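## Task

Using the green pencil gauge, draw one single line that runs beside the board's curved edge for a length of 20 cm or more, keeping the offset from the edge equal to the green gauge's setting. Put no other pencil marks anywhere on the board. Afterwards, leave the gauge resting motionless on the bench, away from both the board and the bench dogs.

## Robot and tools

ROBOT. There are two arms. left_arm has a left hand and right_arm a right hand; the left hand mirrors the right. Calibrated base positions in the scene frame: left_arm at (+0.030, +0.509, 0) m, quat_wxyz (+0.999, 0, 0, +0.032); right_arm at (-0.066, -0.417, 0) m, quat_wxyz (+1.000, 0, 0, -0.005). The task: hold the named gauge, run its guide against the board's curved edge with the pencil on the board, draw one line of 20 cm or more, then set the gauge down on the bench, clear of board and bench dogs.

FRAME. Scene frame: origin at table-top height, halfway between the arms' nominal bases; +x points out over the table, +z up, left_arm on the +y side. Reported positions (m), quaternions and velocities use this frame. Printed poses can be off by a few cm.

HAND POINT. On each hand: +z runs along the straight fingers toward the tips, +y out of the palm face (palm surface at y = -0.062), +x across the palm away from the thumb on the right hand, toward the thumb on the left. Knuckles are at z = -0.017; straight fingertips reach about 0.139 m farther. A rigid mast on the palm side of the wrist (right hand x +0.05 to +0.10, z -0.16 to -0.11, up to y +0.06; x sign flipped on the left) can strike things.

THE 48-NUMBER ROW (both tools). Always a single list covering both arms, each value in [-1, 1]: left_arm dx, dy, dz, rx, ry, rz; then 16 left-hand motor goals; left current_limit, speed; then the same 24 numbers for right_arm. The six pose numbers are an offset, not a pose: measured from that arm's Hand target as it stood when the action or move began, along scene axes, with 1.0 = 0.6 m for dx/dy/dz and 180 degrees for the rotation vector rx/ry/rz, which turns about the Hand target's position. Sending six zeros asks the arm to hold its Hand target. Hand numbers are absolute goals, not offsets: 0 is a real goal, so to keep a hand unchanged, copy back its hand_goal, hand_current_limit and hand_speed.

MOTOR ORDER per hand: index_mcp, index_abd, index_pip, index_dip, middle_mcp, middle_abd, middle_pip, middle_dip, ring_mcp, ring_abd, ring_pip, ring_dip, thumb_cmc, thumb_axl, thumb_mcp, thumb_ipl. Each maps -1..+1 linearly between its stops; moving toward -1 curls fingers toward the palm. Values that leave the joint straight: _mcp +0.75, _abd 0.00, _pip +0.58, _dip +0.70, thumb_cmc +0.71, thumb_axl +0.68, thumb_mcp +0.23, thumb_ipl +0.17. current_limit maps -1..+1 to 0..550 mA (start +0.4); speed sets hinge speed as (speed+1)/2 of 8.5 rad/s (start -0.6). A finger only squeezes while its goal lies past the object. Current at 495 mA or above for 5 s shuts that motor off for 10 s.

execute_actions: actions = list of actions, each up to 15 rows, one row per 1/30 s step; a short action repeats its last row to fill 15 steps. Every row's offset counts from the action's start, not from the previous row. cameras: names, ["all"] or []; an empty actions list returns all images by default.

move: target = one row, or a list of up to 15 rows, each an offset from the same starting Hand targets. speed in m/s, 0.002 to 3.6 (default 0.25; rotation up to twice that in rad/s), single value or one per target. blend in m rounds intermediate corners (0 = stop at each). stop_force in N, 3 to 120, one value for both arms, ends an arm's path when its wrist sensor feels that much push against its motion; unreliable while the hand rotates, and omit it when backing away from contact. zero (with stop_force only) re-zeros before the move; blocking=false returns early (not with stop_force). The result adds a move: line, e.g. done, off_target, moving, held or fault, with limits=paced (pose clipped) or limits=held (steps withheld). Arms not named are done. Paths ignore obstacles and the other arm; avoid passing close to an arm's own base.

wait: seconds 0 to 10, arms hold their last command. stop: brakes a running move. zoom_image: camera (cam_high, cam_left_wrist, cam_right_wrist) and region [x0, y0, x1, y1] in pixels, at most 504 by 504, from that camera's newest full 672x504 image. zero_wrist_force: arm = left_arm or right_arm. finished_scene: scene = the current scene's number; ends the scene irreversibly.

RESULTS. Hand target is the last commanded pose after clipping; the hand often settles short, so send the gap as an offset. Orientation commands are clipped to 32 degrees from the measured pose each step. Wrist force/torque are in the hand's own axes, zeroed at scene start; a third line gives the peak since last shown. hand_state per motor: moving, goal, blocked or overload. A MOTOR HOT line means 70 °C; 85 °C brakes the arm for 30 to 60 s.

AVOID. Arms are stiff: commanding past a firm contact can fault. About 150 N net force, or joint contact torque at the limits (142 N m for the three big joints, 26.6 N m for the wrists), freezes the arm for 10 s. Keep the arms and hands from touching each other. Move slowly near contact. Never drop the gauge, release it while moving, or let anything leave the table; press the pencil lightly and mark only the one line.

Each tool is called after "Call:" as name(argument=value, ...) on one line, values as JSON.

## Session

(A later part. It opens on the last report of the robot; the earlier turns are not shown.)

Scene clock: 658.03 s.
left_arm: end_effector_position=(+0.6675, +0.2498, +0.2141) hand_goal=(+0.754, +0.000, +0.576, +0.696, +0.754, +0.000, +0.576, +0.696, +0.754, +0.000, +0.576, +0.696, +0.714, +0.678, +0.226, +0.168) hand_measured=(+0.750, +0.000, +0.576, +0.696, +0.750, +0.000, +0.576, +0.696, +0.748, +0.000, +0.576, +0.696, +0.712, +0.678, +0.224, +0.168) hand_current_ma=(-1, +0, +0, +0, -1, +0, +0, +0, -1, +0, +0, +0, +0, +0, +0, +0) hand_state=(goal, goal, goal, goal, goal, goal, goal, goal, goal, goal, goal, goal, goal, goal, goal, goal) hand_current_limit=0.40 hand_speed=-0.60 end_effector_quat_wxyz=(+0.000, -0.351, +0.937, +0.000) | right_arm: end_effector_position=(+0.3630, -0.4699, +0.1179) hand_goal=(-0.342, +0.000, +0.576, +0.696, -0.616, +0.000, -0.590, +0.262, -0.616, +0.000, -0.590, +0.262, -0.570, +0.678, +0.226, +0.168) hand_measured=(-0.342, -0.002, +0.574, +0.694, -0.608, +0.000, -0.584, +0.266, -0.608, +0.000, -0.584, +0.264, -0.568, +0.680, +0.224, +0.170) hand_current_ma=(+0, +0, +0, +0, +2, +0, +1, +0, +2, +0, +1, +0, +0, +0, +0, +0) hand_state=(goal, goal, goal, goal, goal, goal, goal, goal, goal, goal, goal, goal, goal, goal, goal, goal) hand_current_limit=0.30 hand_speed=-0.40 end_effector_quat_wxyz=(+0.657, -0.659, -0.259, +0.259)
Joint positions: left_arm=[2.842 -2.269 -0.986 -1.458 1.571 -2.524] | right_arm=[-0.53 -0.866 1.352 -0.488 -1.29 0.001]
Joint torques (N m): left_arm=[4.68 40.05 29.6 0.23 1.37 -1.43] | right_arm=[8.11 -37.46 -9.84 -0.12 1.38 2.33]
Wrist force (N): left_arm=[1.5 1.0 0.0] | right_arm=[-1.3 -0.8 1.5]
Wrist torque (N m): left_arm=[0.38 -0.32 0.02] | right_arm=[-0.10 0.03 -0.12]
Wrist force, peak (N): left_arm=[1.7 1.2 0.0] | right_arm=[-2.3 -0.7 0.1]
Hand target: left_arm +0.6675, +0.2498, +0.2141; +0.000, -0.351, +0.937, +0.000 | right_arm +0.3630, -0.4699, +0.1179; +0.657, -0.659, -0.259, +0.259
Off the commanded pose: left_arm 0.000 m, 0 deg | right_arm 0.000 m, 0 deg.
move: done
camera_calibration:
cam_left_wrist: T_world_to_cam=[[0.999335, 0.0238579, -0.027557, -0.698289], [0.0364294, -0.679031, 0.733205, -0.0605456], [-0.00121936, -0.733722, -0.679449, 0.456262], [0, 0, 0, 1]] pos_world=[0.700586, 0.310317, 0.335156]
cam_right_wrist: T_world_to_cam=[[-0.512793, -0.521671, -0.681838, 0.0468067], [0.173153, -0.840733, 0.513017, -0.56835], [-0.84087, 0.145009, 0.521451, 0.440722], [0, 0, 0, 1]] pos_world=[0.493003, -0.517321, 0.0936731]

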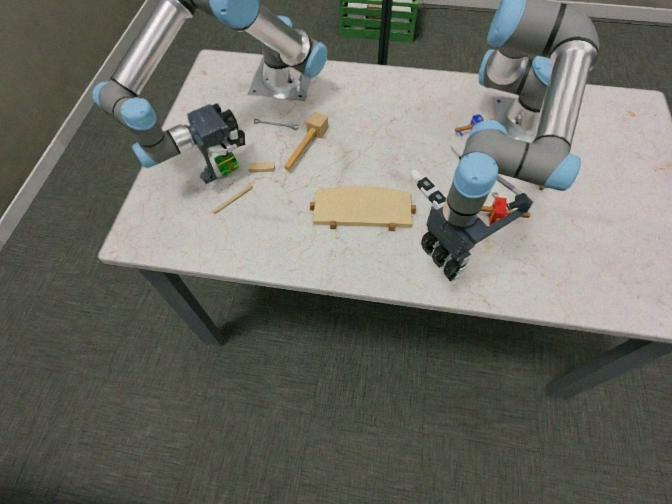

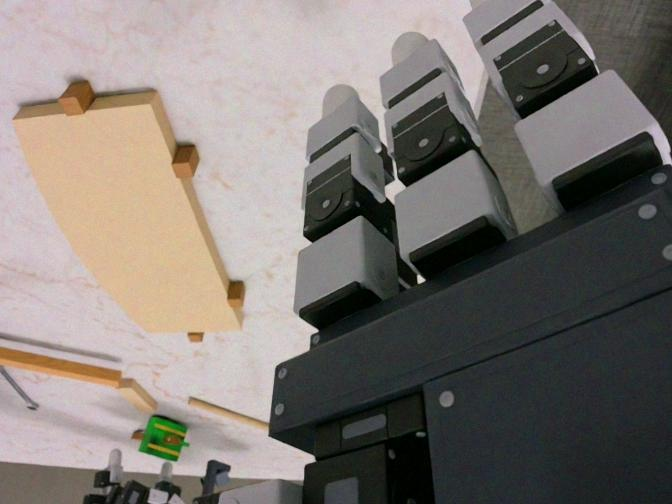

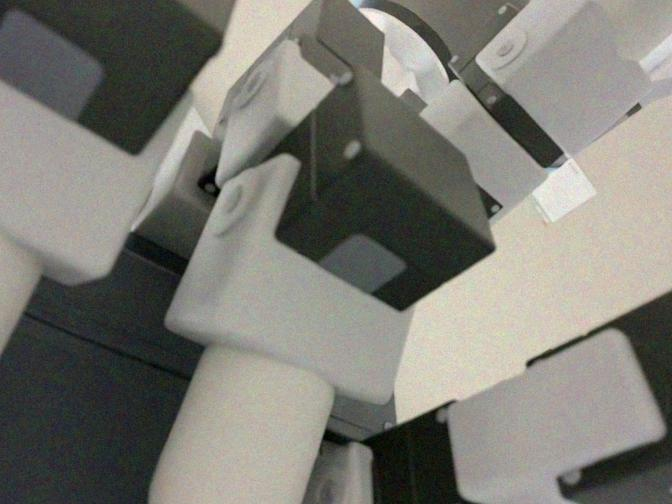

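Call:
move(target=[0,0,0,0,0,0,0.754,0,0.576,0.696,0.754,0,0.576,0.696,0.754,0,0.576,0.696,0.714,0.678,0.226,0.168,0.4,-0.6,0,0,-0.0798,0,0,0,-0.3425,0,0.576,0.696,-0.616,0,-0.591,0.261,-0.616,0,-0.591,0.261,-0.571,0.678,0.226,0.168,0.3,-0.4], speed=0.06, stop_force=4, cameras=["all"])

Call:
zoom_image(camera="cam_left_wrist", region=[60, 340, 260, 500])

Call:
zoom_image(camera="cam_high", region=[160, 90, 290, 200])

Scene clock: 665.67 s.
left_arm: end_effector_position=(+0.6675, +0.2498, +0.2141) hand_goal=(+0.754, +0.000, +0.576, +0.696, +0.754, +0.000, +0.576, +0.696, +0.754, +0.000, +0.576, +0.696, +0.714, +0.678, +0.226, +0.168) hand_measured=(+0.750, +0.000, +0.576, +0.696, +0.750, +0.000, +0.576, +0.696, +0.748, +0.000, +0.576, +0.696, +0.712, +0.678, +0.224, +0.168) hand_current_ma=(-1, +0, +0, +0, -1, +0, +0, +0, -1, +0, +0, +0, +0, +0, +0, +0) hand_state=(goal, goal, goal, goal, goal, goal, goal, goal, goal, goal, goal, goal, goal, goal, goal, goal) hand_current_limit=0.40 hand_speed=-0.60 end_effector_quat_wxyz=(+0.000, -0.351, +0.937, +0.000) | right_arm: end_effector_position=(+0.3630, -0.4699, +0.0700) hand_goal=(-0.342, +0.000, +0.576, +0.696, -0.616, +0.000, -0.590, +0.262, -0.616, +0.000, -0.590, +0.262, -0.570, +0.678, +0.226, +0.168) hand_measured=(-0.342, -0.002, +0.574, +0.694, -0.608, +0.000, -0.584, +0.266, -0.608, +0.000, -0.584, +0.264, -0.568, +0.680, +0.224, +0.170) hand_current_ma=(+0, +0, +0, +0, +2, +0, +1, +0, +2, +0, +1, +0, +0, +0, +0, +0) hand_state=(goal, goal, goal, goal, goal, goal, goal, goal, goal, goal, goal, goal, goal, goal, goal, goal) hand_current_limit=0.30 hand_speed=-0.40 end_effector_quat_wxyz=(+0.657, -0.659, -0.259, +0.259)
Joint positions: left_arm=[2.842 -2.269 -0.986 -1.458 1.571 -2.524] | right_arm=[-0.53 -0.807 1.386 -0.58 -1.29 0.001]
Joint torques (N m): left_arm=[3.85 39.92 29.35 0.24 1.3 -1.6] | right_arm=[7.37 -40 -8.88 -0.04 0.35 1.2]
Wrist force (N): left_arm=[1.5 1.1 -0.2] | right_arm=[-1.5 -1.0 1.4]
Wrist torque (N m): left_arm=[0.40 -0.33 0.02] | right_arm=[-0.11 0.06 -0.12]
Wrist force, peak (N): left_arm=[1.7 1.1 -0.2] | right_arm=[-1.5 -0.7 1.8]
Hand target: left_arm +0.6675, +0.2498, +0.2141; +0.000, -0.351, +0.937, +0.000 | right_arm +0.3630, -0.4699, +0.0700; +0.657, -0.659, -0.259, +0.259
Off the commanded pose: left_arm 0.000 m, 0 deg | right_arm 0.000 m, 0 deg.
move: done
camera_calibration:
cam_left_wrist: T_world_to_cam=[[0.999335, 0.0238579, -0.027557, -0.698289], [0.0364294, -0.679031, 0.733205, -0.0605456], [-0.00121936, -0.733722, -0.679449, 0.456262], [0, 0, 0, 1]] pos_world=[0.700586, 0.310317, 0.335156]
cam_right_wrist: T_world_to_cam=[[-0.512849, -0.52166, -0.681804, 0.0141786], [0.173196, -0.840741, 0.512989, -0.5438], [-0.840826, 0.145, 0.521523, 0.46567], [0, 0, 0, 1]] pos_world=[0.493003, -0.517321, 0.045773]

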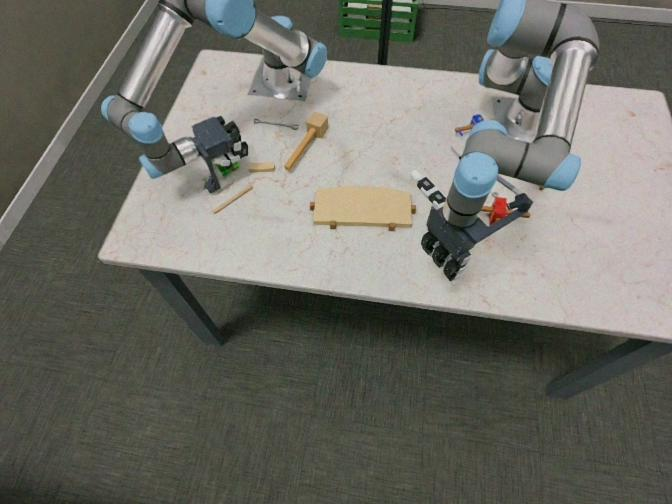

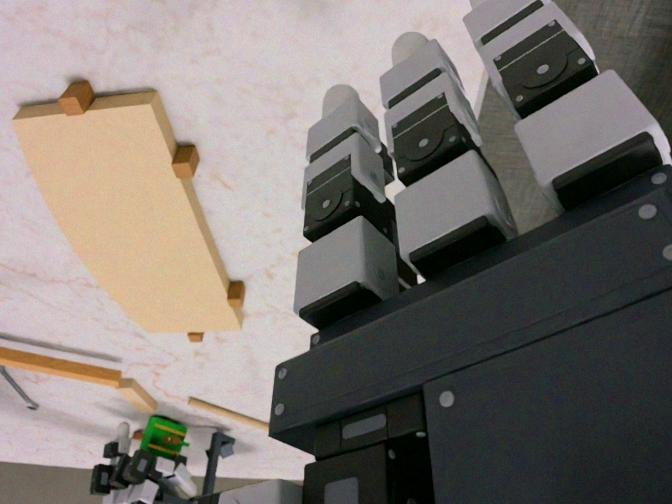

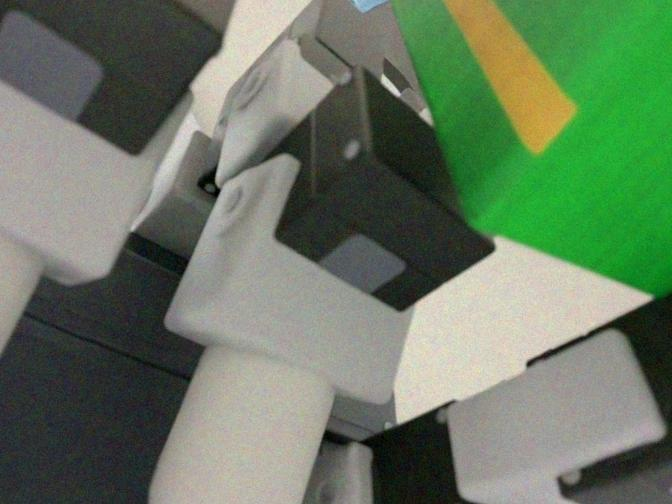

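Scaled by 2.520 from the camera's 672x504 image, which has a finer 960x720 frame.

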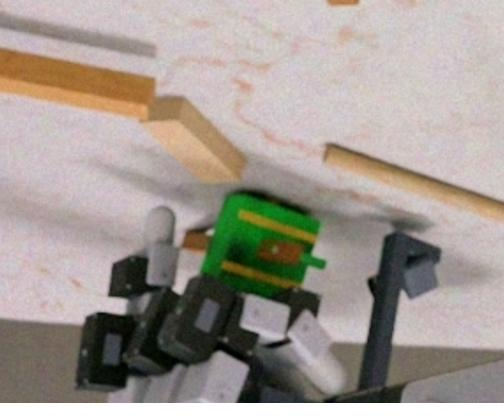

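Scaled by 3.877 from the camera's 672x504 image, which has a finer 960x720 frame.

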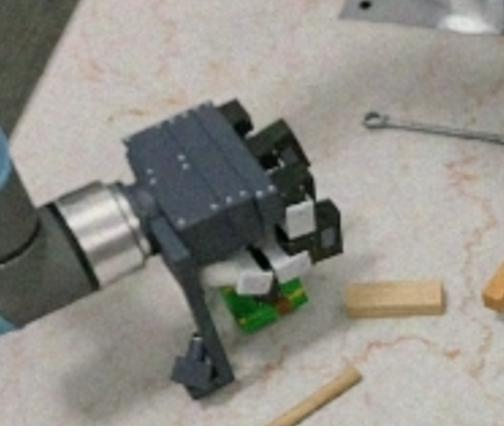

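Call:
move(target=[0,0,0,0,0,0,0.754,0,0.576,0.696,0.754,0,0.576,0.696,0.754,0,0.576,0.696,0.714,0.678,0.226,0.168,0.4,-0.6,0,0,0,0,0,0,-0.68,0,0.576,0.696,-0.616,0,-0.591,0.261,-0.616,0,-0.591,0.261,-0.571,0.678,-0.06,0.168,-0.1,-0.88], cameras=["all"])

Call:
zoom_image(camera="cam_left_wrist", region=[60, 340, 260, 500])

Scene clock: 680.27 s.
left_arm: end_effector_position=(+0.6675, +0.2498, +0.2141) hand_goal=(+0.754, +0.000, +0.576, +0.696, +0.754, +0.000, +0.576, +0.696, +0.754, +0.000, +0.576, +0.696, +0.714, +0.678, +0.226, +0.168) hand_measured=(+0.750, +0.000, +0.576, +0.696, +0.750, +0.000, +0.576, +0.696, +0.748, +0.000, +0.576, +0.696, +0.712, +0.678, +0.224, +0.168) hand_current_ma=(-1, +0, +0, +0, -1, +0, +0, +0, -1, +0, +0, +0, +0, +0, +0, +0) hand_state=(goal, goal, goal, goal, goal, goal, goal, goal, goal, goal, goal, goal, goal, goal, goal, goal) hand_current_limit=0.40 hand_speed=-0.60 end_effector_quat_wxyz=(+0.000, -0.351, +0.937, +0.000) | right_arm: end_effector_position=(+0.3630, -0.4699, +0.0700) hand_goal=(-0.680, +0.000, +0.576, +0.696, -0.616, +0.000, -0.590, +0.262, -0.616, +0.000, -0.590, +0.262, -0.570, +0.678, -0.060, +0.168) hand_measured=(-0.586, +0.008, +0.606, +0.708, -0.608, +0.000, -0.584, +0.266, -0.608, +0.000, -0.584, +0.264, -0.582, +0.678, +0.018, +0.186) hand_current_ma=(+182, +1, +22, +4, +2, +0, +1, +0, +2, +0, +1, +0, -4, +0, +190, +15) hand_state=(blocked, goal, blocked, goal, goal, goal, goal, goal, goal, goal, goal, goal, goal, goal, blocked, goal) hand_current_limit=-0.10 hand_speed=-0.88 end_effector_quat_wxyz=(+0.657, -0.659, -0.259, +0.259)
Joint positions: left_arm=[2.842 -2.269 -0.986 -1.458 1.571 -2.524] | right_arm=[-0.53 -0.807 1.386 -0.58 -1.29 0.001]
Joint torques (N m): left_arm=[3.52 40.36 28.47 0.49 1.38 -1.45] | right_arm=[6.5 -39.54 -9.58 0.48 0.46 1.55]
Wrist force (N): left_arm=[1.5 0.9 -0.1] | right_arm=[-1.5 -0.7 1.4]
Wrist torque (N m): left_arm=[0.38 -0.33 0.03] | right_arm=[-0.08 0.06 -0.12]
Wrist force, peak (N): left_arm=[1.6 1.3 -0.2] | right_arm=[-1.5 -1.1 1.3]
Hand target: left_arm +0.6675, +0.2498, +0.2141; +0.000, -0.351, +0.937, +0.000 | right_arm +0.3630, -0.4699, +0.0700; +0.657, -0.659, -0.259, +0.259
Off the commanded pose: left_arm 0.000 m, 0 deg | right_arm 0.000 m, 0 deg.
move: done
camera_calibration:
cam_left_wrist: T_world_to_cam=[[0.999335, 0.0238579, -0.027557, -0.698289], [0.0364294, -0.679031, 0.733205, -0.0605456], [-0.00121936, -0.733722, -0.679449, 0.456262], [0, 0, 0, 1]] pos_world=[0.700586, 0.310317, 0.335156]
cam_right_wrist: T_world_to_cam=[[-0.512849, -0.52166, -0.681804, 0.0141786], [0.173196, -0.840741, 0.512989, -0.5438], [-0.840826, 0.145, 0.521523, 0.46567], [0, 0, 0, 1]] pos_world=[0.493003, -0.517321, 0.045773]

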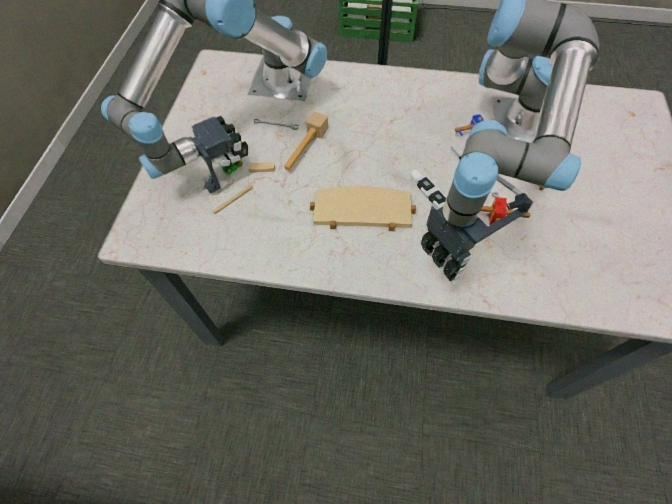

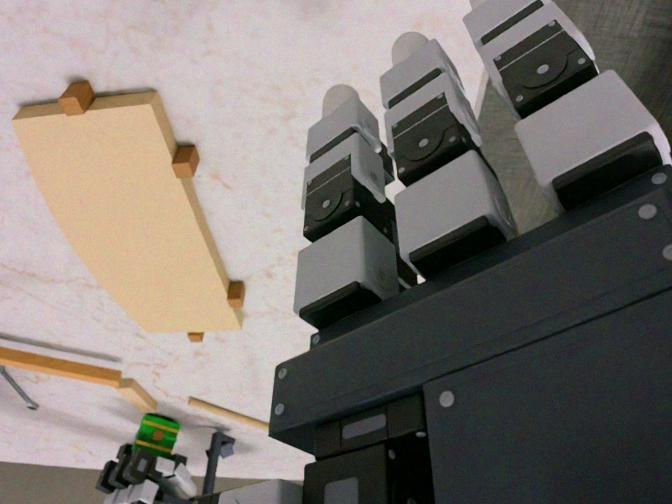

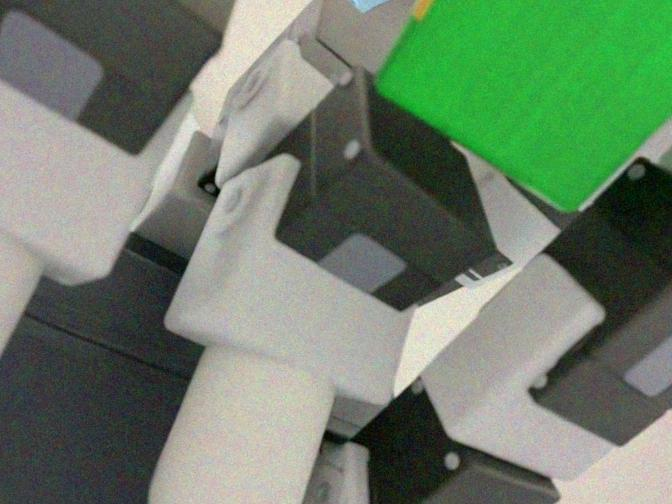

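Scaled by 2.520 from the camera's 672x504 image, which has a finer 960x720 frame.

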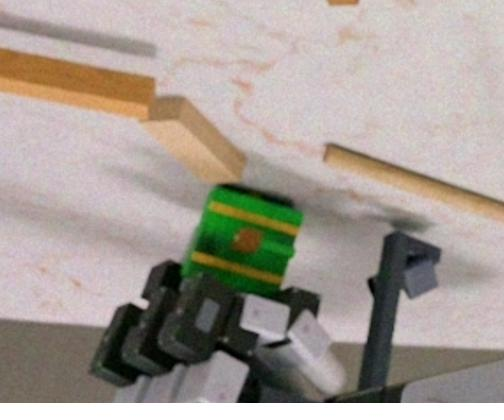

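Call:
move(target=[0,0,0,0,0,0,0.754,0,0.576,0.696,0.754,0,0.576,0.696,0.754,0,0.576,0.696,0.714,0.678,0.226,0.168,0.4,-0.6,0,0,0.12,0,0,0,-0.68,0,0.576,0.696,-0.616,0,-0.591,0.261,-0.616,0,-0.591,0.261,-0.571,0.678,-0.06,0.168,0,-0.88], speed=0.06, cameras=["all"])

Call:
zoom_image(camera="cam_left_wrist", region=[60, 340, 260, 500])

Call:
zoom_image(camera="cam_high", region=[160, 90, 290, 200])

Scene clock: 687.17 s.
left_arm: end_effector_position=(+0.6675, +0.2498, +0.2141) hand_goal=(+0.754, +0.000, +0.576, +0.696, +0.754, +0.000, +0.576, +0.696, +0.754, +0.000, +0.576, +0.696, +0.714, +0.678, +0.226, +0.168) hand_measured=(+0.750, +0.000, +0.576, +0.696, +0.750, +0.000, +0.576, +0.696, +0.748, +0.000, +0.576, +0.696, +0.712, +0.678, +0.224, +0.168) hand_current_ma=(-1, +0, +0, +0, -1, +0, +0, +0, -1, +0, +0, +0, +0, +0, +0, +0) hand_state=(goal, goal, goal, goal, goal, goal, goal, goal, goal, goal, goal, goal, goal, goal, goal, goal) hand_current_limit=0.40 hand_speed=-0.60 end_effector_quat_wxyz=(+0.000, -0.351, +0.937, +0.000) | right_arm: end_effector_position=(+0.3629, -0.4699, +0.1419) hand_goal=(-0.680, +0.000, +0.576, +0.696, -0.616, +0.000, -0.590, +0.262, -0.616, +0.000, -0.590, +0.262, -0.570, +0.678, -0.060, +0.168) hand_measured=(-0.588, +0.016, +0.610, +0.710, -0.608, +0.000, -0.584, +0.266, -0.608, +0.000, -0.584, +0.264, -0.588, +0.676, +0.010, +0.186) hand_current_ma=(+177, +5, +26, +5, +2, +0, +1, +0, +2, +0, +1, +0, -9, +0, +158, +15) hand_state=(blocked, goal, blocked, goal, goal, goal, goal, goal, goal, goal, goal, goal, goal, goal, blocked, goal) hand_current_limit=0.00 hand_speed=-0.88 end_effector_quat_wxyz=(+0.657, -0.659, -0.259, +0.259)
Joint positions: left_arm=[2.842 -2.269 -0.986 -1.458 1.571 -2.524] | right_arm=[-0.53 -0.892 1.329 -0.439 -1.29 0.001]
Joint torques (N m): left_arm=[2.44 40.02 29.33 0.24 1.41 -1.55] | right_arm=[4.29 -51.74 -23.01 3.38 0.82 1.87]
Wrist force (N): left_arm=[1.6 1.0 -0.1] | right_arm=[-1.3 0.0 1.6]
Wrist torque (N m): left_arm=[0.39 -0.33 0.02] | right_arm=[-0.05 0.04 -0.14]
Wrist force, peak (N): left_arm=[1.7 1.2 -0.1] | right_arm=[-1.7 -0.8 1.4]
Hand target: left_arm +0.6675, +0.2498, +0.2141; +0.000, -0.351, +0.937, +0.000 | right_arm +0.3630, -0.4699, +0.1420; +0.657, -0.659, -0.259, +0.259
Off the commanded pose: left_arm 0.000 m, 0 deg | right_arm 0.000 m, 0 deg.
move: done
camera_calibration:
cam_left_wrist: T_world_to_cam=[[0.999335, 0.0238579, -0.027557, -0.698289], [0.0364294, -0.679031, 0.733205, -0.0605456], [-0.00121936, -0.733722, -0.679449, 0.456262], [0, 0, 0, 1]] pos_world=[0.700586, 0.310317, 0.335156]
cam_right_wrist: T_world_to_cam=[[-0.512894, -0.521652, -0.681776, 0.0632235], [0.17321, -0.840744, 0.51298, -0.580691], [-0.840796, 0.145014, 0.521568, 0.428159], [0, 0, 0, 1]] pos_world=[0.493003, -0.517321, 0.117673]

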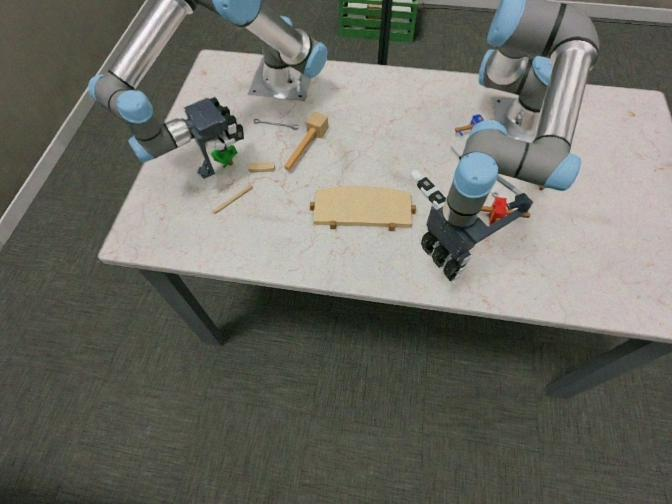

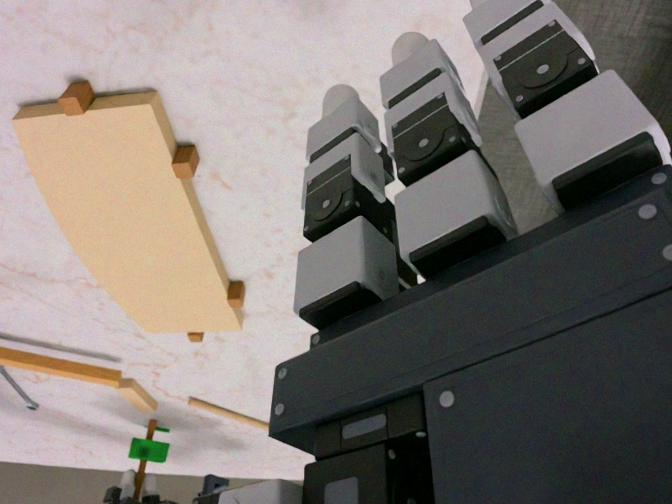

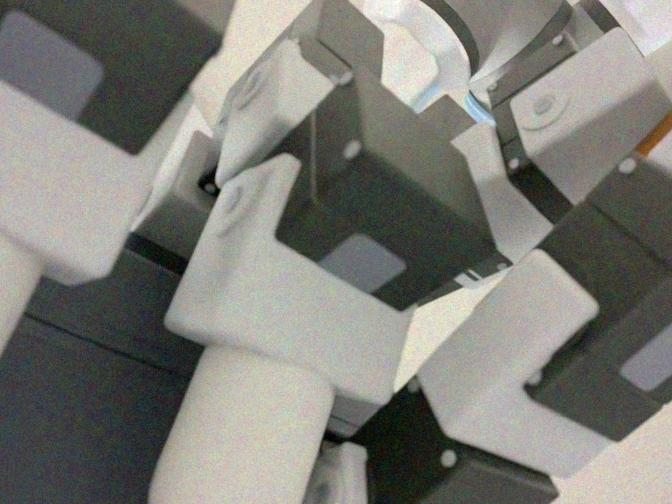

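Scaled by 2.520 from the camera's 672x504 image, which has a finer 960x720 frame.

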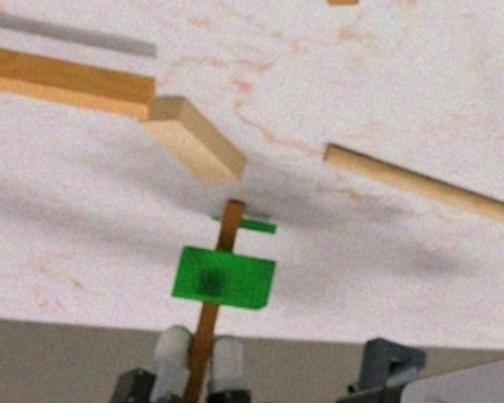

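Scaled by 3.877 from the camera's 672x504 image, which has a finer 960x720 frame.

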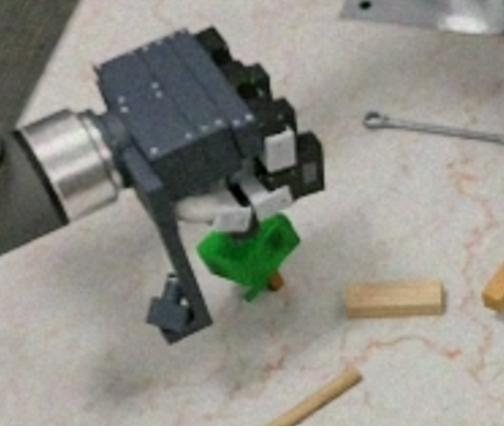

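Call:
move(target=[[0,0,0,0,0,0,0.754,0,0.576,0.696,0.754,0,0.576,0.696,0.754,0,0.576,0.696,0.714,0.678,0.226,0.168,0.4,-0.6,0,0,0.08,0,0,0,-0.68,0,0.576,0.696,-0.616,0,-0.591,0.261,-0.616,0,-0.591,0.261,-0.571,0.678,-0.06,0.168,0,-0.88],[0,0,0,0,0,0,0.754,0,0.576,0.696,0.754,0,0.576,0.696,0.754,0,0.576,0.696,0.714,0.678,0.226,0.168,0.4,-0.6,0.0128,0.0138,-0.0283,-0.3046,-0.2842,0,-0.68,0,0.576,0.696,-0.616,0,-0.591,0.261,-0.616,0,-0.591,0.261,-0.571,0.678,-0.06,0.168,0,-0.88]], speed=0.2, blend=[0.02,0], cameras=["all"])

Call:
zoom_image(camera="cam_left_wrist", region=[60, 340, 260, 500])

Call:
zoom_image(camera="cam_high", region=[160, 70, 290, 180])

Scene clock: 733.87 s.
left_arm: end_effector_position=(+0.6675, +0.2498, +0.2141) hand_goal=(+0.754, +0.000, +0.576, +0.696, +0.754, +0.000, +0.576, +0.696, +0.754, +0.000, +0.576, +0.696, +0.714, +0.678, +0.226, +0.168) hand_measured=(+0.750, +0.000, +0.576, +0.696, +0.750, +0.000, +0.576, +0.696, +0.748, +0.000, +0.576, +0.696, +0.712, +0.678, +0.224, +0.168) hand_current_ma=(-1, +0, +0, +0, -1, +0, +0, +0, -1, +0, +0, +0, +0, +0, +0, +0) hand_state=(goal, goal, goal, goal, goal, goal, goal, goal, goal, goal, goal, goal, goal, goal, goal, goal) hand_current_limit=0.40 hand_speed=-0.60 end_effector_quat_wxyz=(+0.000, -0.351, +0.937, +0.000) | right_arm: end_effector_position=(+0.3706, -0.4617, +0.1250) hand_goal=(-0.680, +0.000, +0.576, +0.696, -0.616, +0.000, -0.590, +0.262, -0.616, +0.000, -0.590, +0.262, -0.570, +0.678, -0.060, +0.168) hand_measured=(-0.588, +0.024, +0.610, +0.710, -0.608, +0.000, -0.586, +0.264, -0.608, +0.000, -0.586, +0.264, -0.602, +0.674, +0.002, +0.188) hand_current_ma=(+175, +11, +27, +5, +2, +0, +1, +0, +2, +0, +1, +0, -24, -1, +127, +17) hand_state=(blocked, blocked, blocked, goal, goal, goal, goal, goal, goal, goal, goal, goal, blocked, goal, blocked, goal) hand_current_limit=0.00 hand_speed=-0.88 end_effector_quat_wxyz=(-0.121, +0.923, +0.363, -0.047)
Joint positions: left_arm=[2.842 -2.269 -0.986 -1.458 1.571 -2.524] | right_arm=[-0.328 -1.618 2.139 -1.86 -1.45 0.469]
Joint torques (N m): left_arm=[1.6 39.67 28.28 0.2 1.42 -1.44] | right_arm=[8.29 -26.12 -13.16 -3.83 -1.22 2.41]
Wrist force (N): left_arm=[1.4 1.1 0.0] | right_arm=[-1.2 1.0 1.3]
Wrist torque (N m): left_arm=[0.39 -0.31 0.01] | right_arm=[0.31 -0.10 -0.20]
Wrist force, peak (N): left_arm=[1.7 1.1 -0.2] | right_arm=[-1.4 1.9 1.4]
Hand target: left_arm +0.6675, +0.2498, +0.2141; +0.000, -0.351, +0.937, +0.000 | right_arm +0.3706, -0.4617, +0.1250; -0.121, +0.923, +0.363, -0.047
Off the commanded pose: left_arm 0.000 m, 0 deg | right_arm 0.000 m, 0 deg.
move: done
camera_calibration:
cam_left_wrist: T_world_to_cam=[[0.999335, 0.0238579, -0.027557, -0.698289], [0.0364294, -0.679031, 0.733205, -0.0605456], [-0.00121936, -0.733722, -0.679449, 0.456262], [0, 0, 0, 1]] pos_world=[0.700586, 0.310317, 0.335156]
cam_right_wrist: T_world_to_cam=[[-0.0795628, -0.98605, -0.146202, -0.381976], [-0.535237, -0.0814727, 0.840763, 0.00573892], [-0.840946, 0.145146, -0.521289, 0.572725], [0, 0, 0, 1]] pos_world=[0.454311, -0.459308, 0.237884]

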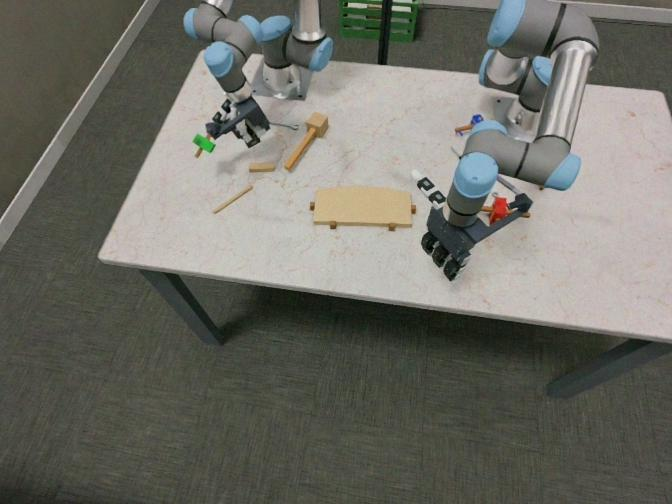

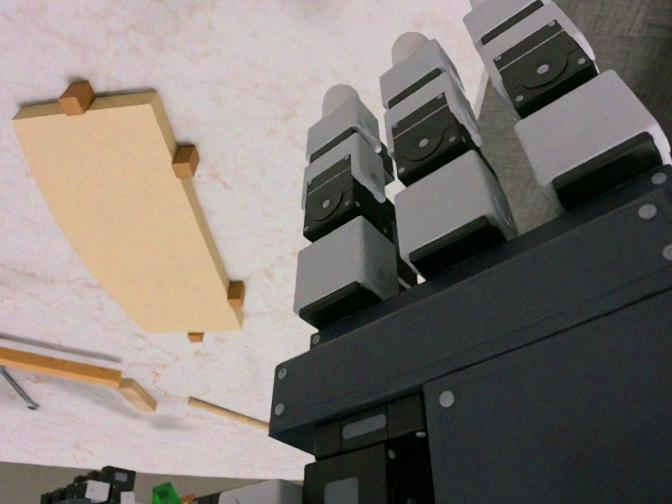

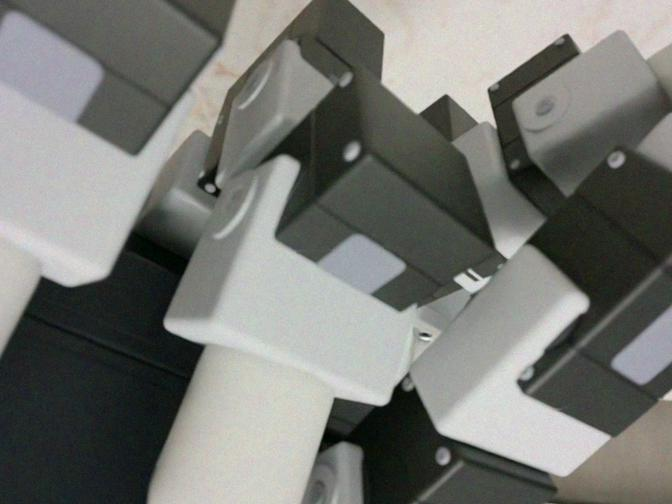

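Scaled by 2.520 from the camera's 672x504 image, which has a finer 960x720 frame.

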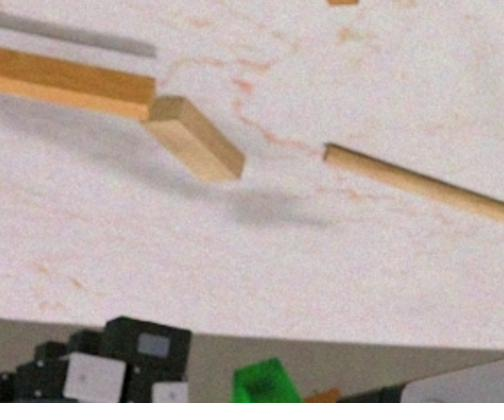

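Scaled by 3.877 from the camera's 672x504 image, which has a finer 960x720 frame.

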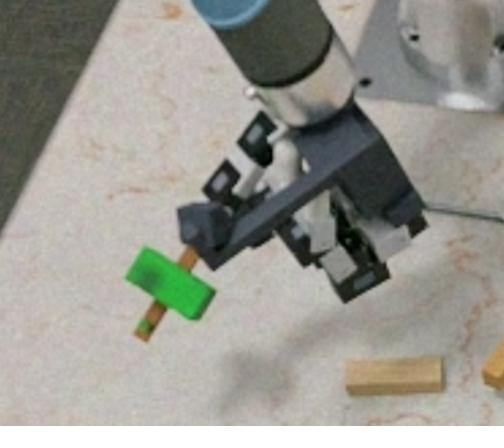

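Call:
move(target=[0,0,0,0,0,0,0.754,0,0.576,0.696,0.754,0,0.576,0.696,0.754,0,0.576,0.696,0.714,0.678,0.226,0.168,0.4,-0.6,0,0,-0.15,0,0,0,-0.68,0,0.576,0.696,-0.616,0,-0.591,0.261,-0.616,0,-0.591,0.261,-0.571,0.678,-0.06,0.168,0,-0.88], speed=0.12)

Call:
move(target=[0,0,0,0,0,0,0.754,0,0.576,0.696,0.754,0,0.576,0.696,0.754,0,0.576,0.696,0.714,0.678,0.226,0.168,0.4,-0.6,0,0,-0.07,0,0,0,-0.68,0,0.576,0.696,-0.616,0,-0.591,0.261,-0.616,0,-0.591,0.261,-0.571,0.678,-0.06,0.168,0,-0.88], speed=0.025, stop_force=3, cameras=["all"])

Call:
zoom_image(camera="cam_high", region=[160, 70, 290, 180])

Call:
zoom_image(camera="cam_left_wrist", region=[60, 360, 240, 504])

Scene clock: 762.60 s.
left_arm: end_effector_position=(+0.6675, +0.2498, +0.2141) hand_goal=(+0.754, +0.000, +0.576, +0.696, +0.754, +0.000, +0.576, +0.696, +0.754, +0.000, +0.576, +0.696, +0.714, +0.678, +0.226, +0.168) hand_measured=(+0.750, +0.000, +0.576, +0.696, +0.750, +0.000, +0.576, +0.696, +0.748, +0.000, +0.576, +0.696, +0.712, +0.678, +0.224, +0.168) hand_current_ma=(-1, +0, +0, +0, -1, +0, +0, +0, -1, +0, +0, +0, +0, +0, +0, +0) hand_state=(goal, goal, goal, goal, goal, goal, goal, goal, goal, goal, goal, goal, goal, goal, goal, goal) hand_current_limit=0.40 hand_speed=-0.60 end_effector_quat_wxyz=(+0.000, -0.351, +0.937, +0.000) | right_arm: end_effector_position=(+0.3706, -0.4617, +0.0351) hand_goal=(-0.680, +0.000, +0.576, +0.696, -0.616, +0.000, -0.590, +0.262, -0.616, +0.000, -0.590, +0.262, -0.570, +0.678, -0.060, +0.168) hand_measured=(-0.588, +0.024, +0.610, +0.710, -0.608, +0.000, -0.586, +0.264, -0.608, +0.000, -0.586, +0.264, -0.602, +0.672, +0.002, +0.188) hand_current_ma=(+175, +12, +27, +5, +2, +0, +0, +0, +2, +0, +1, +0, -26, -1, +125, +17) hand_state=(blocked, blocked, blocked, goal, goal, goal, goal, goal, goal, goal, goal, goal, blocked, goal, blocked, goal) hand_current_limit=0.00 hand_speed=-0.88 end_effector_quat_wxyz=(-0.121, +0.923, +0.363, -0.047)
Joint positions: left_arm=[2.842 -2.269 -0.986 -1.458 1.571 -2.524] | right_arm=[-0.328 -1.456 2.262 -2.145 -1.45 0.469]
Joint torques (N m): left_arm=[1.7 40.97 28.27 0.25 1.24 -1.43] | right_arm=[8.34 -16.88 -9.25 -4.04 -1.12 2.34]
Wrist force (N): left_arm=[1.6 0.8 -0.2] | right_arm=[-1.6 0.4 1.3]
Wrist torque (N m): left_arm=[0.37 -0.34 0.03] | right_arm=[0.24 -0.06 -0.18]
Wrist force, peak (N): left_arm=[1.6 1.2 -0.3] | right_arm=[-1.6 0.7 2.2]
Hand target: left_arm +0.6675, +0.2498, +0.2141; +0.000, -0.351, +0.937, +0.000 | right_arm +0.3706, -0.4617, +0.0350; -0.121, +0.923, +0.363, -0.047
Off the commanded pose: left_arm 0.000 m, 0 deg | right_arm 0.000 m, 0 deg.
move: done

Scene clock: 764.10 s.
left_arm: end_effector_position=(+0.6675, +0.2498, +0.2141) hand_goal=(+0.754, +0.000, +0.576, +0.696, +0.754, +0.000, +0.576, +0.696, +0.754, +0.000, +0.576, +0.696, +0.714, +0.678, +0.226, +0.168) hand_measured=(+0.750, +0.000, +0.576, +0.696, +0.750, +0.000, +0.576, +0.696, +0.748, +0.000, +0.576, +0.696, +0.712, +0.678, +0.224, +0.168) hand_current_ma=(-1, +0, +0, +0, -1, +0, +0, +0, -1, +0, +0, +0, +0, +0, +0, +0) hand_state=(goal, goal, goal, goal, goal, goal, goal, goal, goal, goal, goal, goal, goal, goal, goal, goal) hand_current_limit=0.40 hand_speed=-0.60 end_effector_quat_wxyz=(+0.000, -0.351, +0.937, +0.000) | right_arm: end_effector_position=(+0.3706, -0.4617, +0.0233) hand_goal=(-0.680, +0.000, +0.576, +0.696, -0.616, +0.000, -0.590, +0.262, -0.616, +0.000, -0.590, +0.262, -0.570, +0.678, -0.060, +0.168) hand_measured=(-0.588, +0.024, +0.618, +0.712, -0.608, +0.000, -0.586, +0.264, -0.610, +0.000, -0.586, +0.264, -0.584, +0.676, +0.002, +0.188) hand_current_ma=(+175, +11, +39, +7, +2, +0, +0, +0, +1, +0, +1, +0, -6, +0, +125, +17) hand_state=(blocked, blocked, blocked, goal, goal, goal, goal, goal, goal, goal, goal, goal, goal, goal, blocked, goal) hand_current_limit=0.00 hand_speed=-0.88 end_effector_quat_wxyz=(-0.121, +0.923, +0.363, -0.047)
Joint positions: left_arm=[2.842 -2.269 -0.986 -1.458 1.571 -2.524] | right_arm=[-0.328 -1.43 2.274 -2.184 -1.45 0.469]
Joint torques (N m): left_arm=[0.94 40.71 29.48 0.39 1.33 -1.29] | right_arm=[5.08 -28.81 -22.94 -0.65 -0.96 0.94]
Wrist force (N): left_arm=[1.4 1.1 -0.2] | right_arm=[-1.5 0.3 0.9]
Wrist torque (N m): left_arm=[0.41 -0.31 0.00] | right_arm=[0.16 -0.05 -0.19]
Wrist force, peak (N): left_arm=[1.7 1.1 -0.1] | right_arm=[-1.9 -1.4 -2.5]
Hand target: left_arm +0.6675, +0.2498, +0.2141; +0.000, -0.351, +0.937, +0.000 | right_arm +0.3706, -0.4617, +0.0233; -0.121, +0.923, +0.363, -0.047 (not the last commanded pose)
Off the commanded pose: left_arm 0.000 m, 0 deg | right_arm 0.030 m, 0 deg.
move: contact (right_arm)
camera_calibration:
cam_left_wrist: T_world_to_cam=[[0.999335, 0.0238579, -0.027557, -0.698289], [0.0364294, -0.679031, 0.733205, -0.0605456], [-0.00121936, -0.733722, -0.679449, 0.456262], [0, 0, 0, 1]] pos_world=[0.700586, 0.310317, 0.335156]
cam_right_wrist: T_world_to_cam=[[-0.0796159, -0.986058, -0.14612, -0.396835], [-0.535228, -0.0813762, 0.840779, 0.0912823], [-0.840948, 0.145147, -0.521287, 0.51971], [0, 0, 0, 1]] pos_world=[0.454311, -0.459308, 0.136184]

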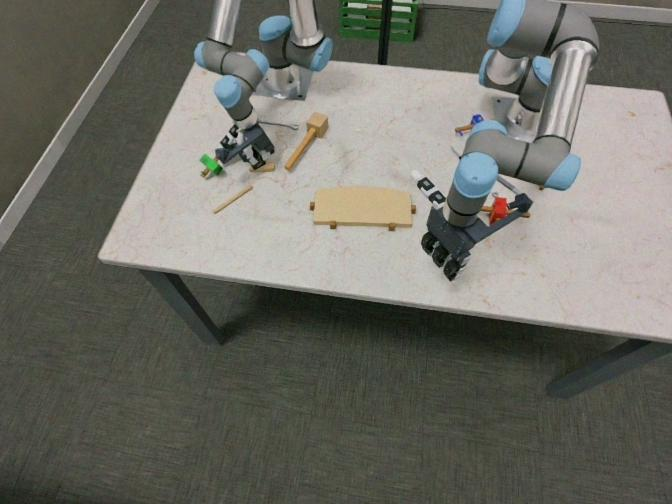

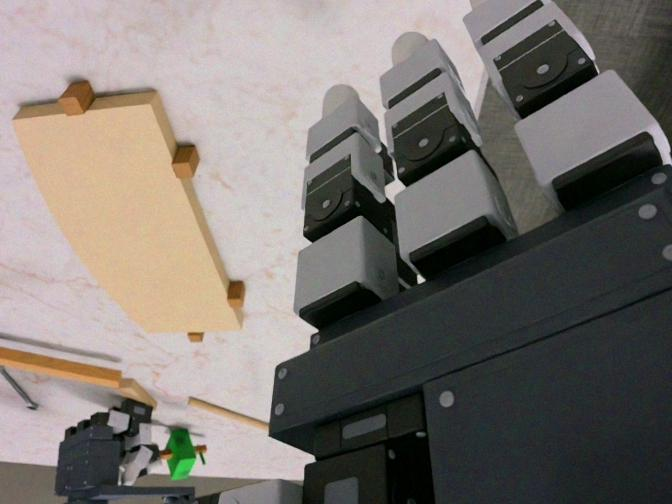

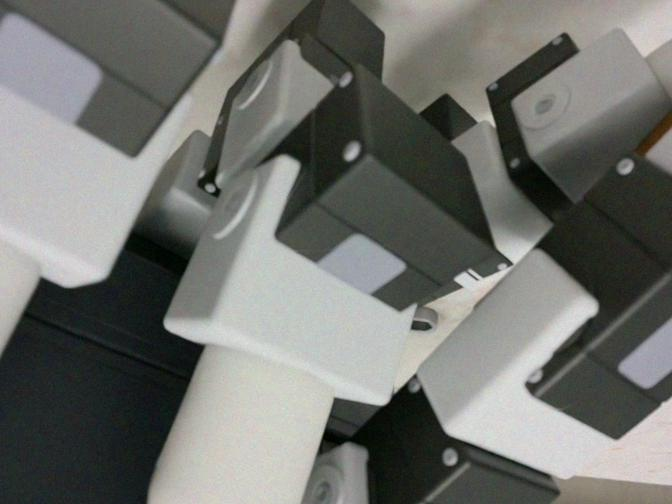

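Scaled by 3.877 from the camera's 672x504 image, which has a finer 960x720 frame.

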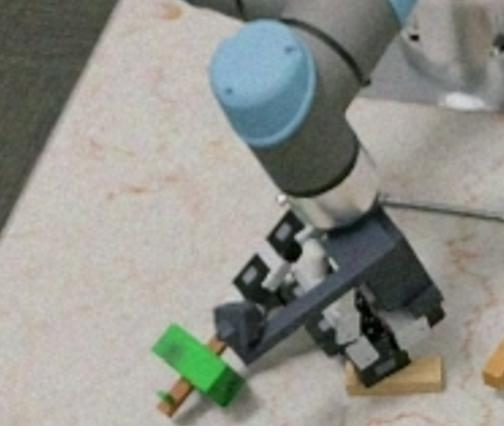

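Scaled by 2.800 from the camera's 672x504 image, which has a finer 960x720 frame.

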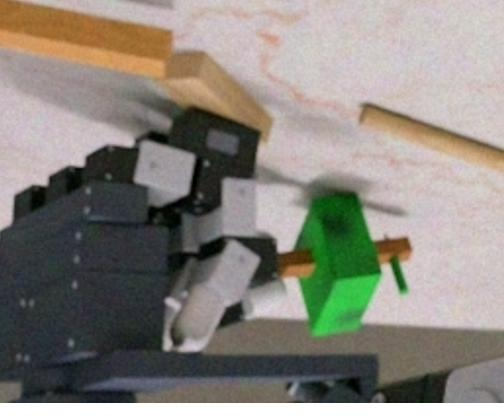

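Call:
move(target=[[0,0,0,0,0,0,0.754,0,0.576,0.696,0.754,0,0.576,0.696,0.754,0,0.576,0.696,0.714,0.678,0.226,0.168,0.4,-0.6,0,0,0.05,0,0,0,-0.68,0,0.576,0.696,-0.616,0,-0.591,0.261,-0.616,0,-0.591,0.261,-0.571,0.678,-0.06,0.168,0,-0.88],[0,0,0,0,0,0,0.754,0,0.576,0.696,0.754,0,0.576,0.696,0.754,0,0.576,0.696,0.714,0.678,0.226,0.168,0.4,-0.6,-0.1,-0.05,0.05,0,0,0,-0.68,0,0.576,0.696,-0.616,0,-0.591,0.261,-0.616,0,-0.591,0.261,-0.571,0.678,-0.06,0.168,0,-0.88],[0,0,0,0,0,0,0.754,0,0.576,0.696,0.754,0,0.576,0.696,0.754,0,0.576,0.696,0.714,0.678,0.226,0.168,0.4,-0.6,-0.1,-0.05,0.005,0,0,0,-0.68,0,0.576,0.696,-0.616,0,-0.591,0.261,-0.616,0,-0.591,0.261,-0.571,0.678,-0.06,0.168,0,-0.88]], speed=0.12, blend=[0.01,0.01,0])

Call:
move(target=[0,0,0,0,0,0,0.754,0,0.576,0.696,0.754,0,0.576,0.696,0.754,0,0.576,0.696,0.714,0.678,0.226,0.168,0.4,-0.6,0,0,-0.06,0,0,0,-0.68,0,0.576,0.696,-0.616,0,-0.591,0.261,-0.616,0,-0.591,0.261,-0.571,0.678,-0.06,0.168,0,-0.88], speed=0.025, stop_force=3, cameras=["all"])

Call:
zoom_image(camera="cam_high", region=[150, 60, 280, 170])

Call:
zoom_image(camera="cam_left_wrist", region=[40, 360, 220, 504])

Scene clock: 776.23 s.
left_arm: end_effector_position=(+0.6675, +0.2498, +0.2141) hand_goal=(+0.754, +0.000, +0.576, +0.696, +0.754, +0.000, +0.576, +0.696, +0.754, +0.000, +0.576, +0.696, +0.714, +0.678, +0.226, +0.168) hand_measured=(+0.750, +0.000, +0.576, +0.696, +0.750, +0.000, +0.576, +0.696, +0.748, +0.000, +0.576, +0.696, +0.712, +0.678, +0.224, +0.168) hand_current_ma=(-1, +0, +0, +0, -1, +0, +0, +0, -1, +0, +0, +0, +0, +0, +0, +0) hand_state=(goal, goal, goal, goal, goal, goal, goal, goal, goal, goal, goal, goal, goal, goal, goal, goal) hand_current_limit=0.40 hand_speed=-0.60 end_effector_quat_wxyz=(+0.000, -0.351, +0.937, +0.000) | right_arm: end_effector_position=(+0.3106, -0.4917, +0.0264) hand_goal=(-0.680, +0.000, +0.576, +0.696, -0.616, +0.000, -0.590, +0.262, -0.616, +0.000, -0.590, +0.262, -0.570, +0.678, -0.060, +0.168) hand_measured=(-0.590, +0.024, +0.622, +0.714, -0.608, +0.000, -0.586, +0.264, -0.610, +0.000, -0.586, +0.264, -0.588, +0.676, -0.004, +0.190) hand_current_ma=(+170, +11, +45, +8, +2, +0, +0, +0, +2, +0, +1, +0, -8, +0, +107, +20) hand_state=(blocked, blocked, blocked, goal, goal, goal, goal, goal, goal, goal, goal, goal, goal, goal, blocked, blocked) hand_current_limit=0.00 hand_speed=-0.88 end_effector_quat_wxyz=(-0.121, +0.923, +0.363, -0.047)
Joint positions: left_arm=[2.842 -2.269 -0.986 -1.458 1.571 -2.524] | right_arm=[-0.461 -1.574 2.418 -2.17 -1.482 0.34]
Joint torques (N m): left_arm=[-0.14 41.3 28.49 0.31 1.34 -1.38] | right_arm=[-6.8 -9.69 -9.29 -3.88 -1.04 -2.22]
Wrist force (N): left_arm=[1.4 1.1 -0.1] | right_arm=[-1.4 0.4 0.3]
Wrist torque (N m): left_arm=[0.41 -0.32 0.01] | right_arm=[0.15 -0.09 -0.11]
Wrist force, peak (N): left_arm=[1.8 1.1 0.0] | right_arm=[-1.5 0.6 2.0]
Hand target: left_arm +0.6675, +0.2498, +0.2141; +0.000, -0.351, +0.937, +0.000 | right_arm +0.3106, -0.4917, +0.0263; -0.121, +0.923, +0.363, -0.047
Off the commanded pose: left_arm 0.000 m, 0 deg | right_arm 0.000 m, 0 deg.
move: done

Scene clock: 777.97 s.
left_arm: end_effector_position=(+0.6675, +0.2498, +0.2141) hand_goal=(+0.754, +0.000, +0.576, +0.696, +0.754, +0.000, +0.576, +0.696, +0.754, +0.000, +0.576, +0.696, +0.714, +0.678, +0.226, +0.168) hand_measured=(+0.750, +0.000, +0.576, +0.696, +0.750, +0.000, +0.576, +0.696, +0.748, +0.000, +0.576, +0.696, +0.712, +0.678, +0.224, +0.168) hand_current_ma=(-1, +0, +0, +0, -1, +0, +0, +0, -1, +0, +0, +0, +0, +0, +0, +0) hand_state=(goal, goal, goal, goal, goal, goal, goal, goal, goal, goal, goal, goal, goal, goal, goal, goal) hand_current_limit=0.40 hand_speed=-0.60 end_effector_quat_wxyz=(+0.000, -0.351, +0.937, +0.000) | right_arm: end_effector_position=(+0.3106, -0.4917, +0.0092) hand_goal=(-0.680, +0.000, +0.576, +0.696, -0.616, +0.000, -0.590, +0.262, -0.616, +0.000, -0.590, +0.262, -0.570, +0.678, -0.060, +0.168) hand_measured=(-0.594, +0.002, +0.642, +0.720, -0.608, +0.000, -0.586, +0.264, -0.610, +0.000, -0.586, +0.264, -0.572, +0.678, +0.000, +0.196) hand_current_ma=(+158, +0, +86, +14, +2, +0, +0, +0, +2, +0, +1, +0, +0, +0, +118, +32) hand_state=(blocked, goal, blocked, blocked, goal, goal, goal, goal, goal, goal, goal, goal, goal, goal, blocked, blocked) hand_current_limit=0.00 hand_speed=-0.88 end_effector_quat_wxyz=(-0.121, +0.923, +0.363, -0.047)
Joint positions: left_arm=[2.842 -2.269 -0.986 -1.458 1.571 -2.524] | right_arm=[-0.461 -1.526 2.437 -2.236 -1.482 0.34]
Joint torques (N m): left_arm=[-1.7 41.12 29.27 0.43 1.28 -1.62] | right_arm=[-6.14 -23.04 -19.85 -0.34 -0.26 -1.84]
Wrist force (N): left_arm=[1.5 0.9 0.0] | right_arm=[-1.0 0.3 -0.8]
Wrist torque (N m): left_arm=[0.37 -0.33 0.02] | right_arm=[0.04 -0.08 -0.17]
Wrist force, peak (N): left_arm=[1.7 1.1 -0.3] | right_arm=[-0.6 -7.1 -11.7]
Hand target: left_arm +0.6675, +0.2498, +0.2141; +0.000, -0.351, +0.937, +0.000 | right_arm +0.3106, -0.4917, +0.0092; -0.121, +0.923, +0.363, -0.047 (not the last commanded pose)
Off the commanded pose: left_arm 0.000 m, 0 deg | right_arm 0.019 m, 0 deg.
move: contact (right_arm)
camera_calibration:
cam_left_wrist: T_world_to_cam=[[0.999335, 0.0238579, -0.027557, -0.698289], [0.0364294, -0.679031, 0.733205, -0.0605456], [-0.00121936, -0.733722, -0.679449, 0.456262], [0, 0, 0, 1]] pos_world=[0.700586, 0.310317, 0.335156]
cam_right_wrist: T_world_to_cam=[[-0.0795836, -0.986049, -0.146198, -0.433275], [-0.535166, -0.0814711, 0.840809, 0.0685384], [-0.84099, 0.145155, -0.521216, 0.466134], [0, 0, 0, 1]] pos_world=[0.394212, -0.489308, 0.121984]

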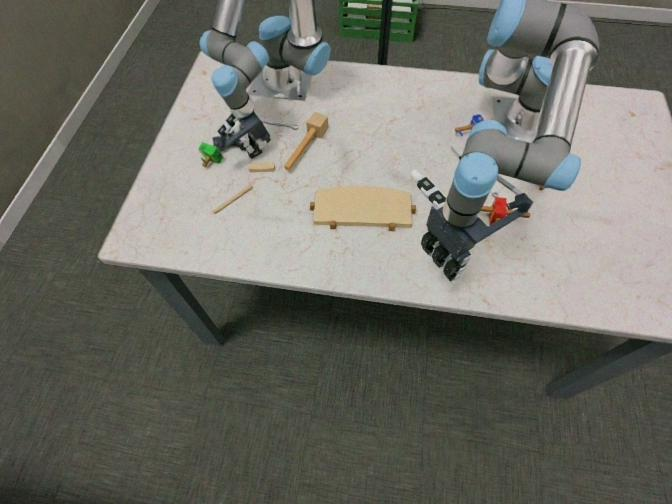

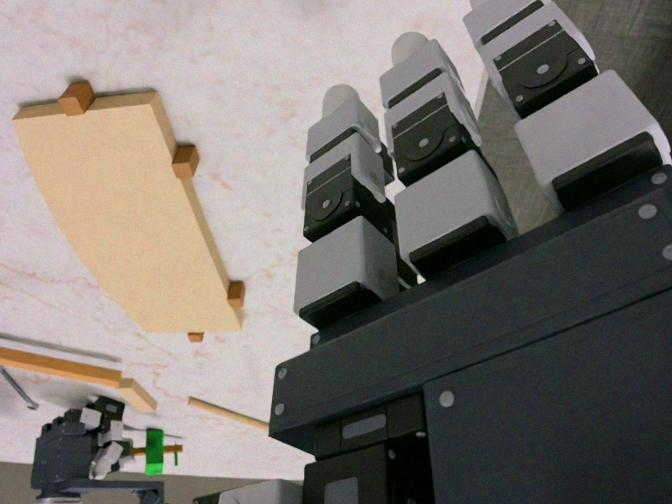

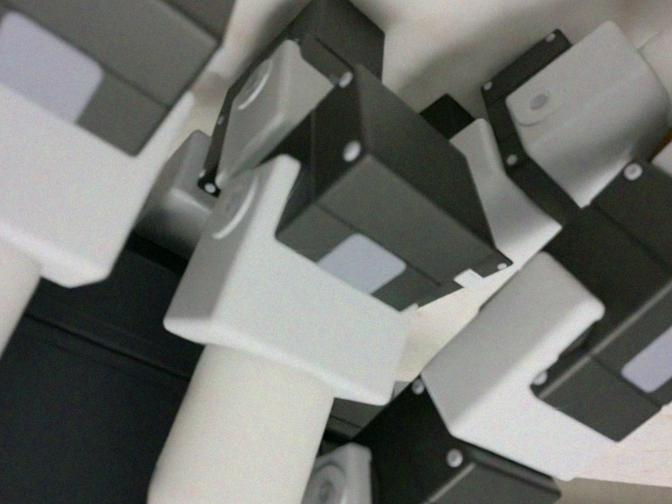

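Scaled by 3.877 from the camera's 672x504 image, which has a finer 960x720 frame.

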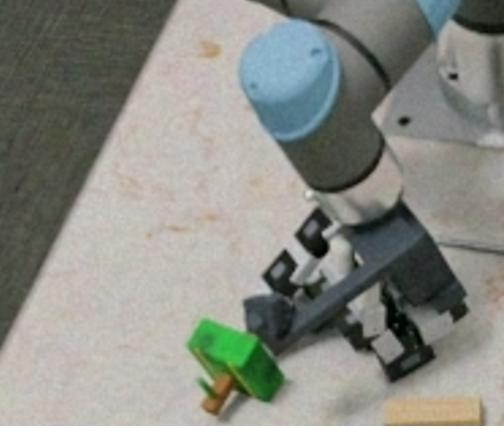

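Scaled by 2.800 from the camera's 672x504 image, which has a finer 960x720 frame.

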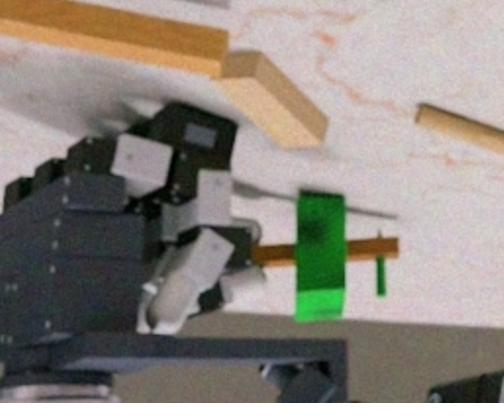

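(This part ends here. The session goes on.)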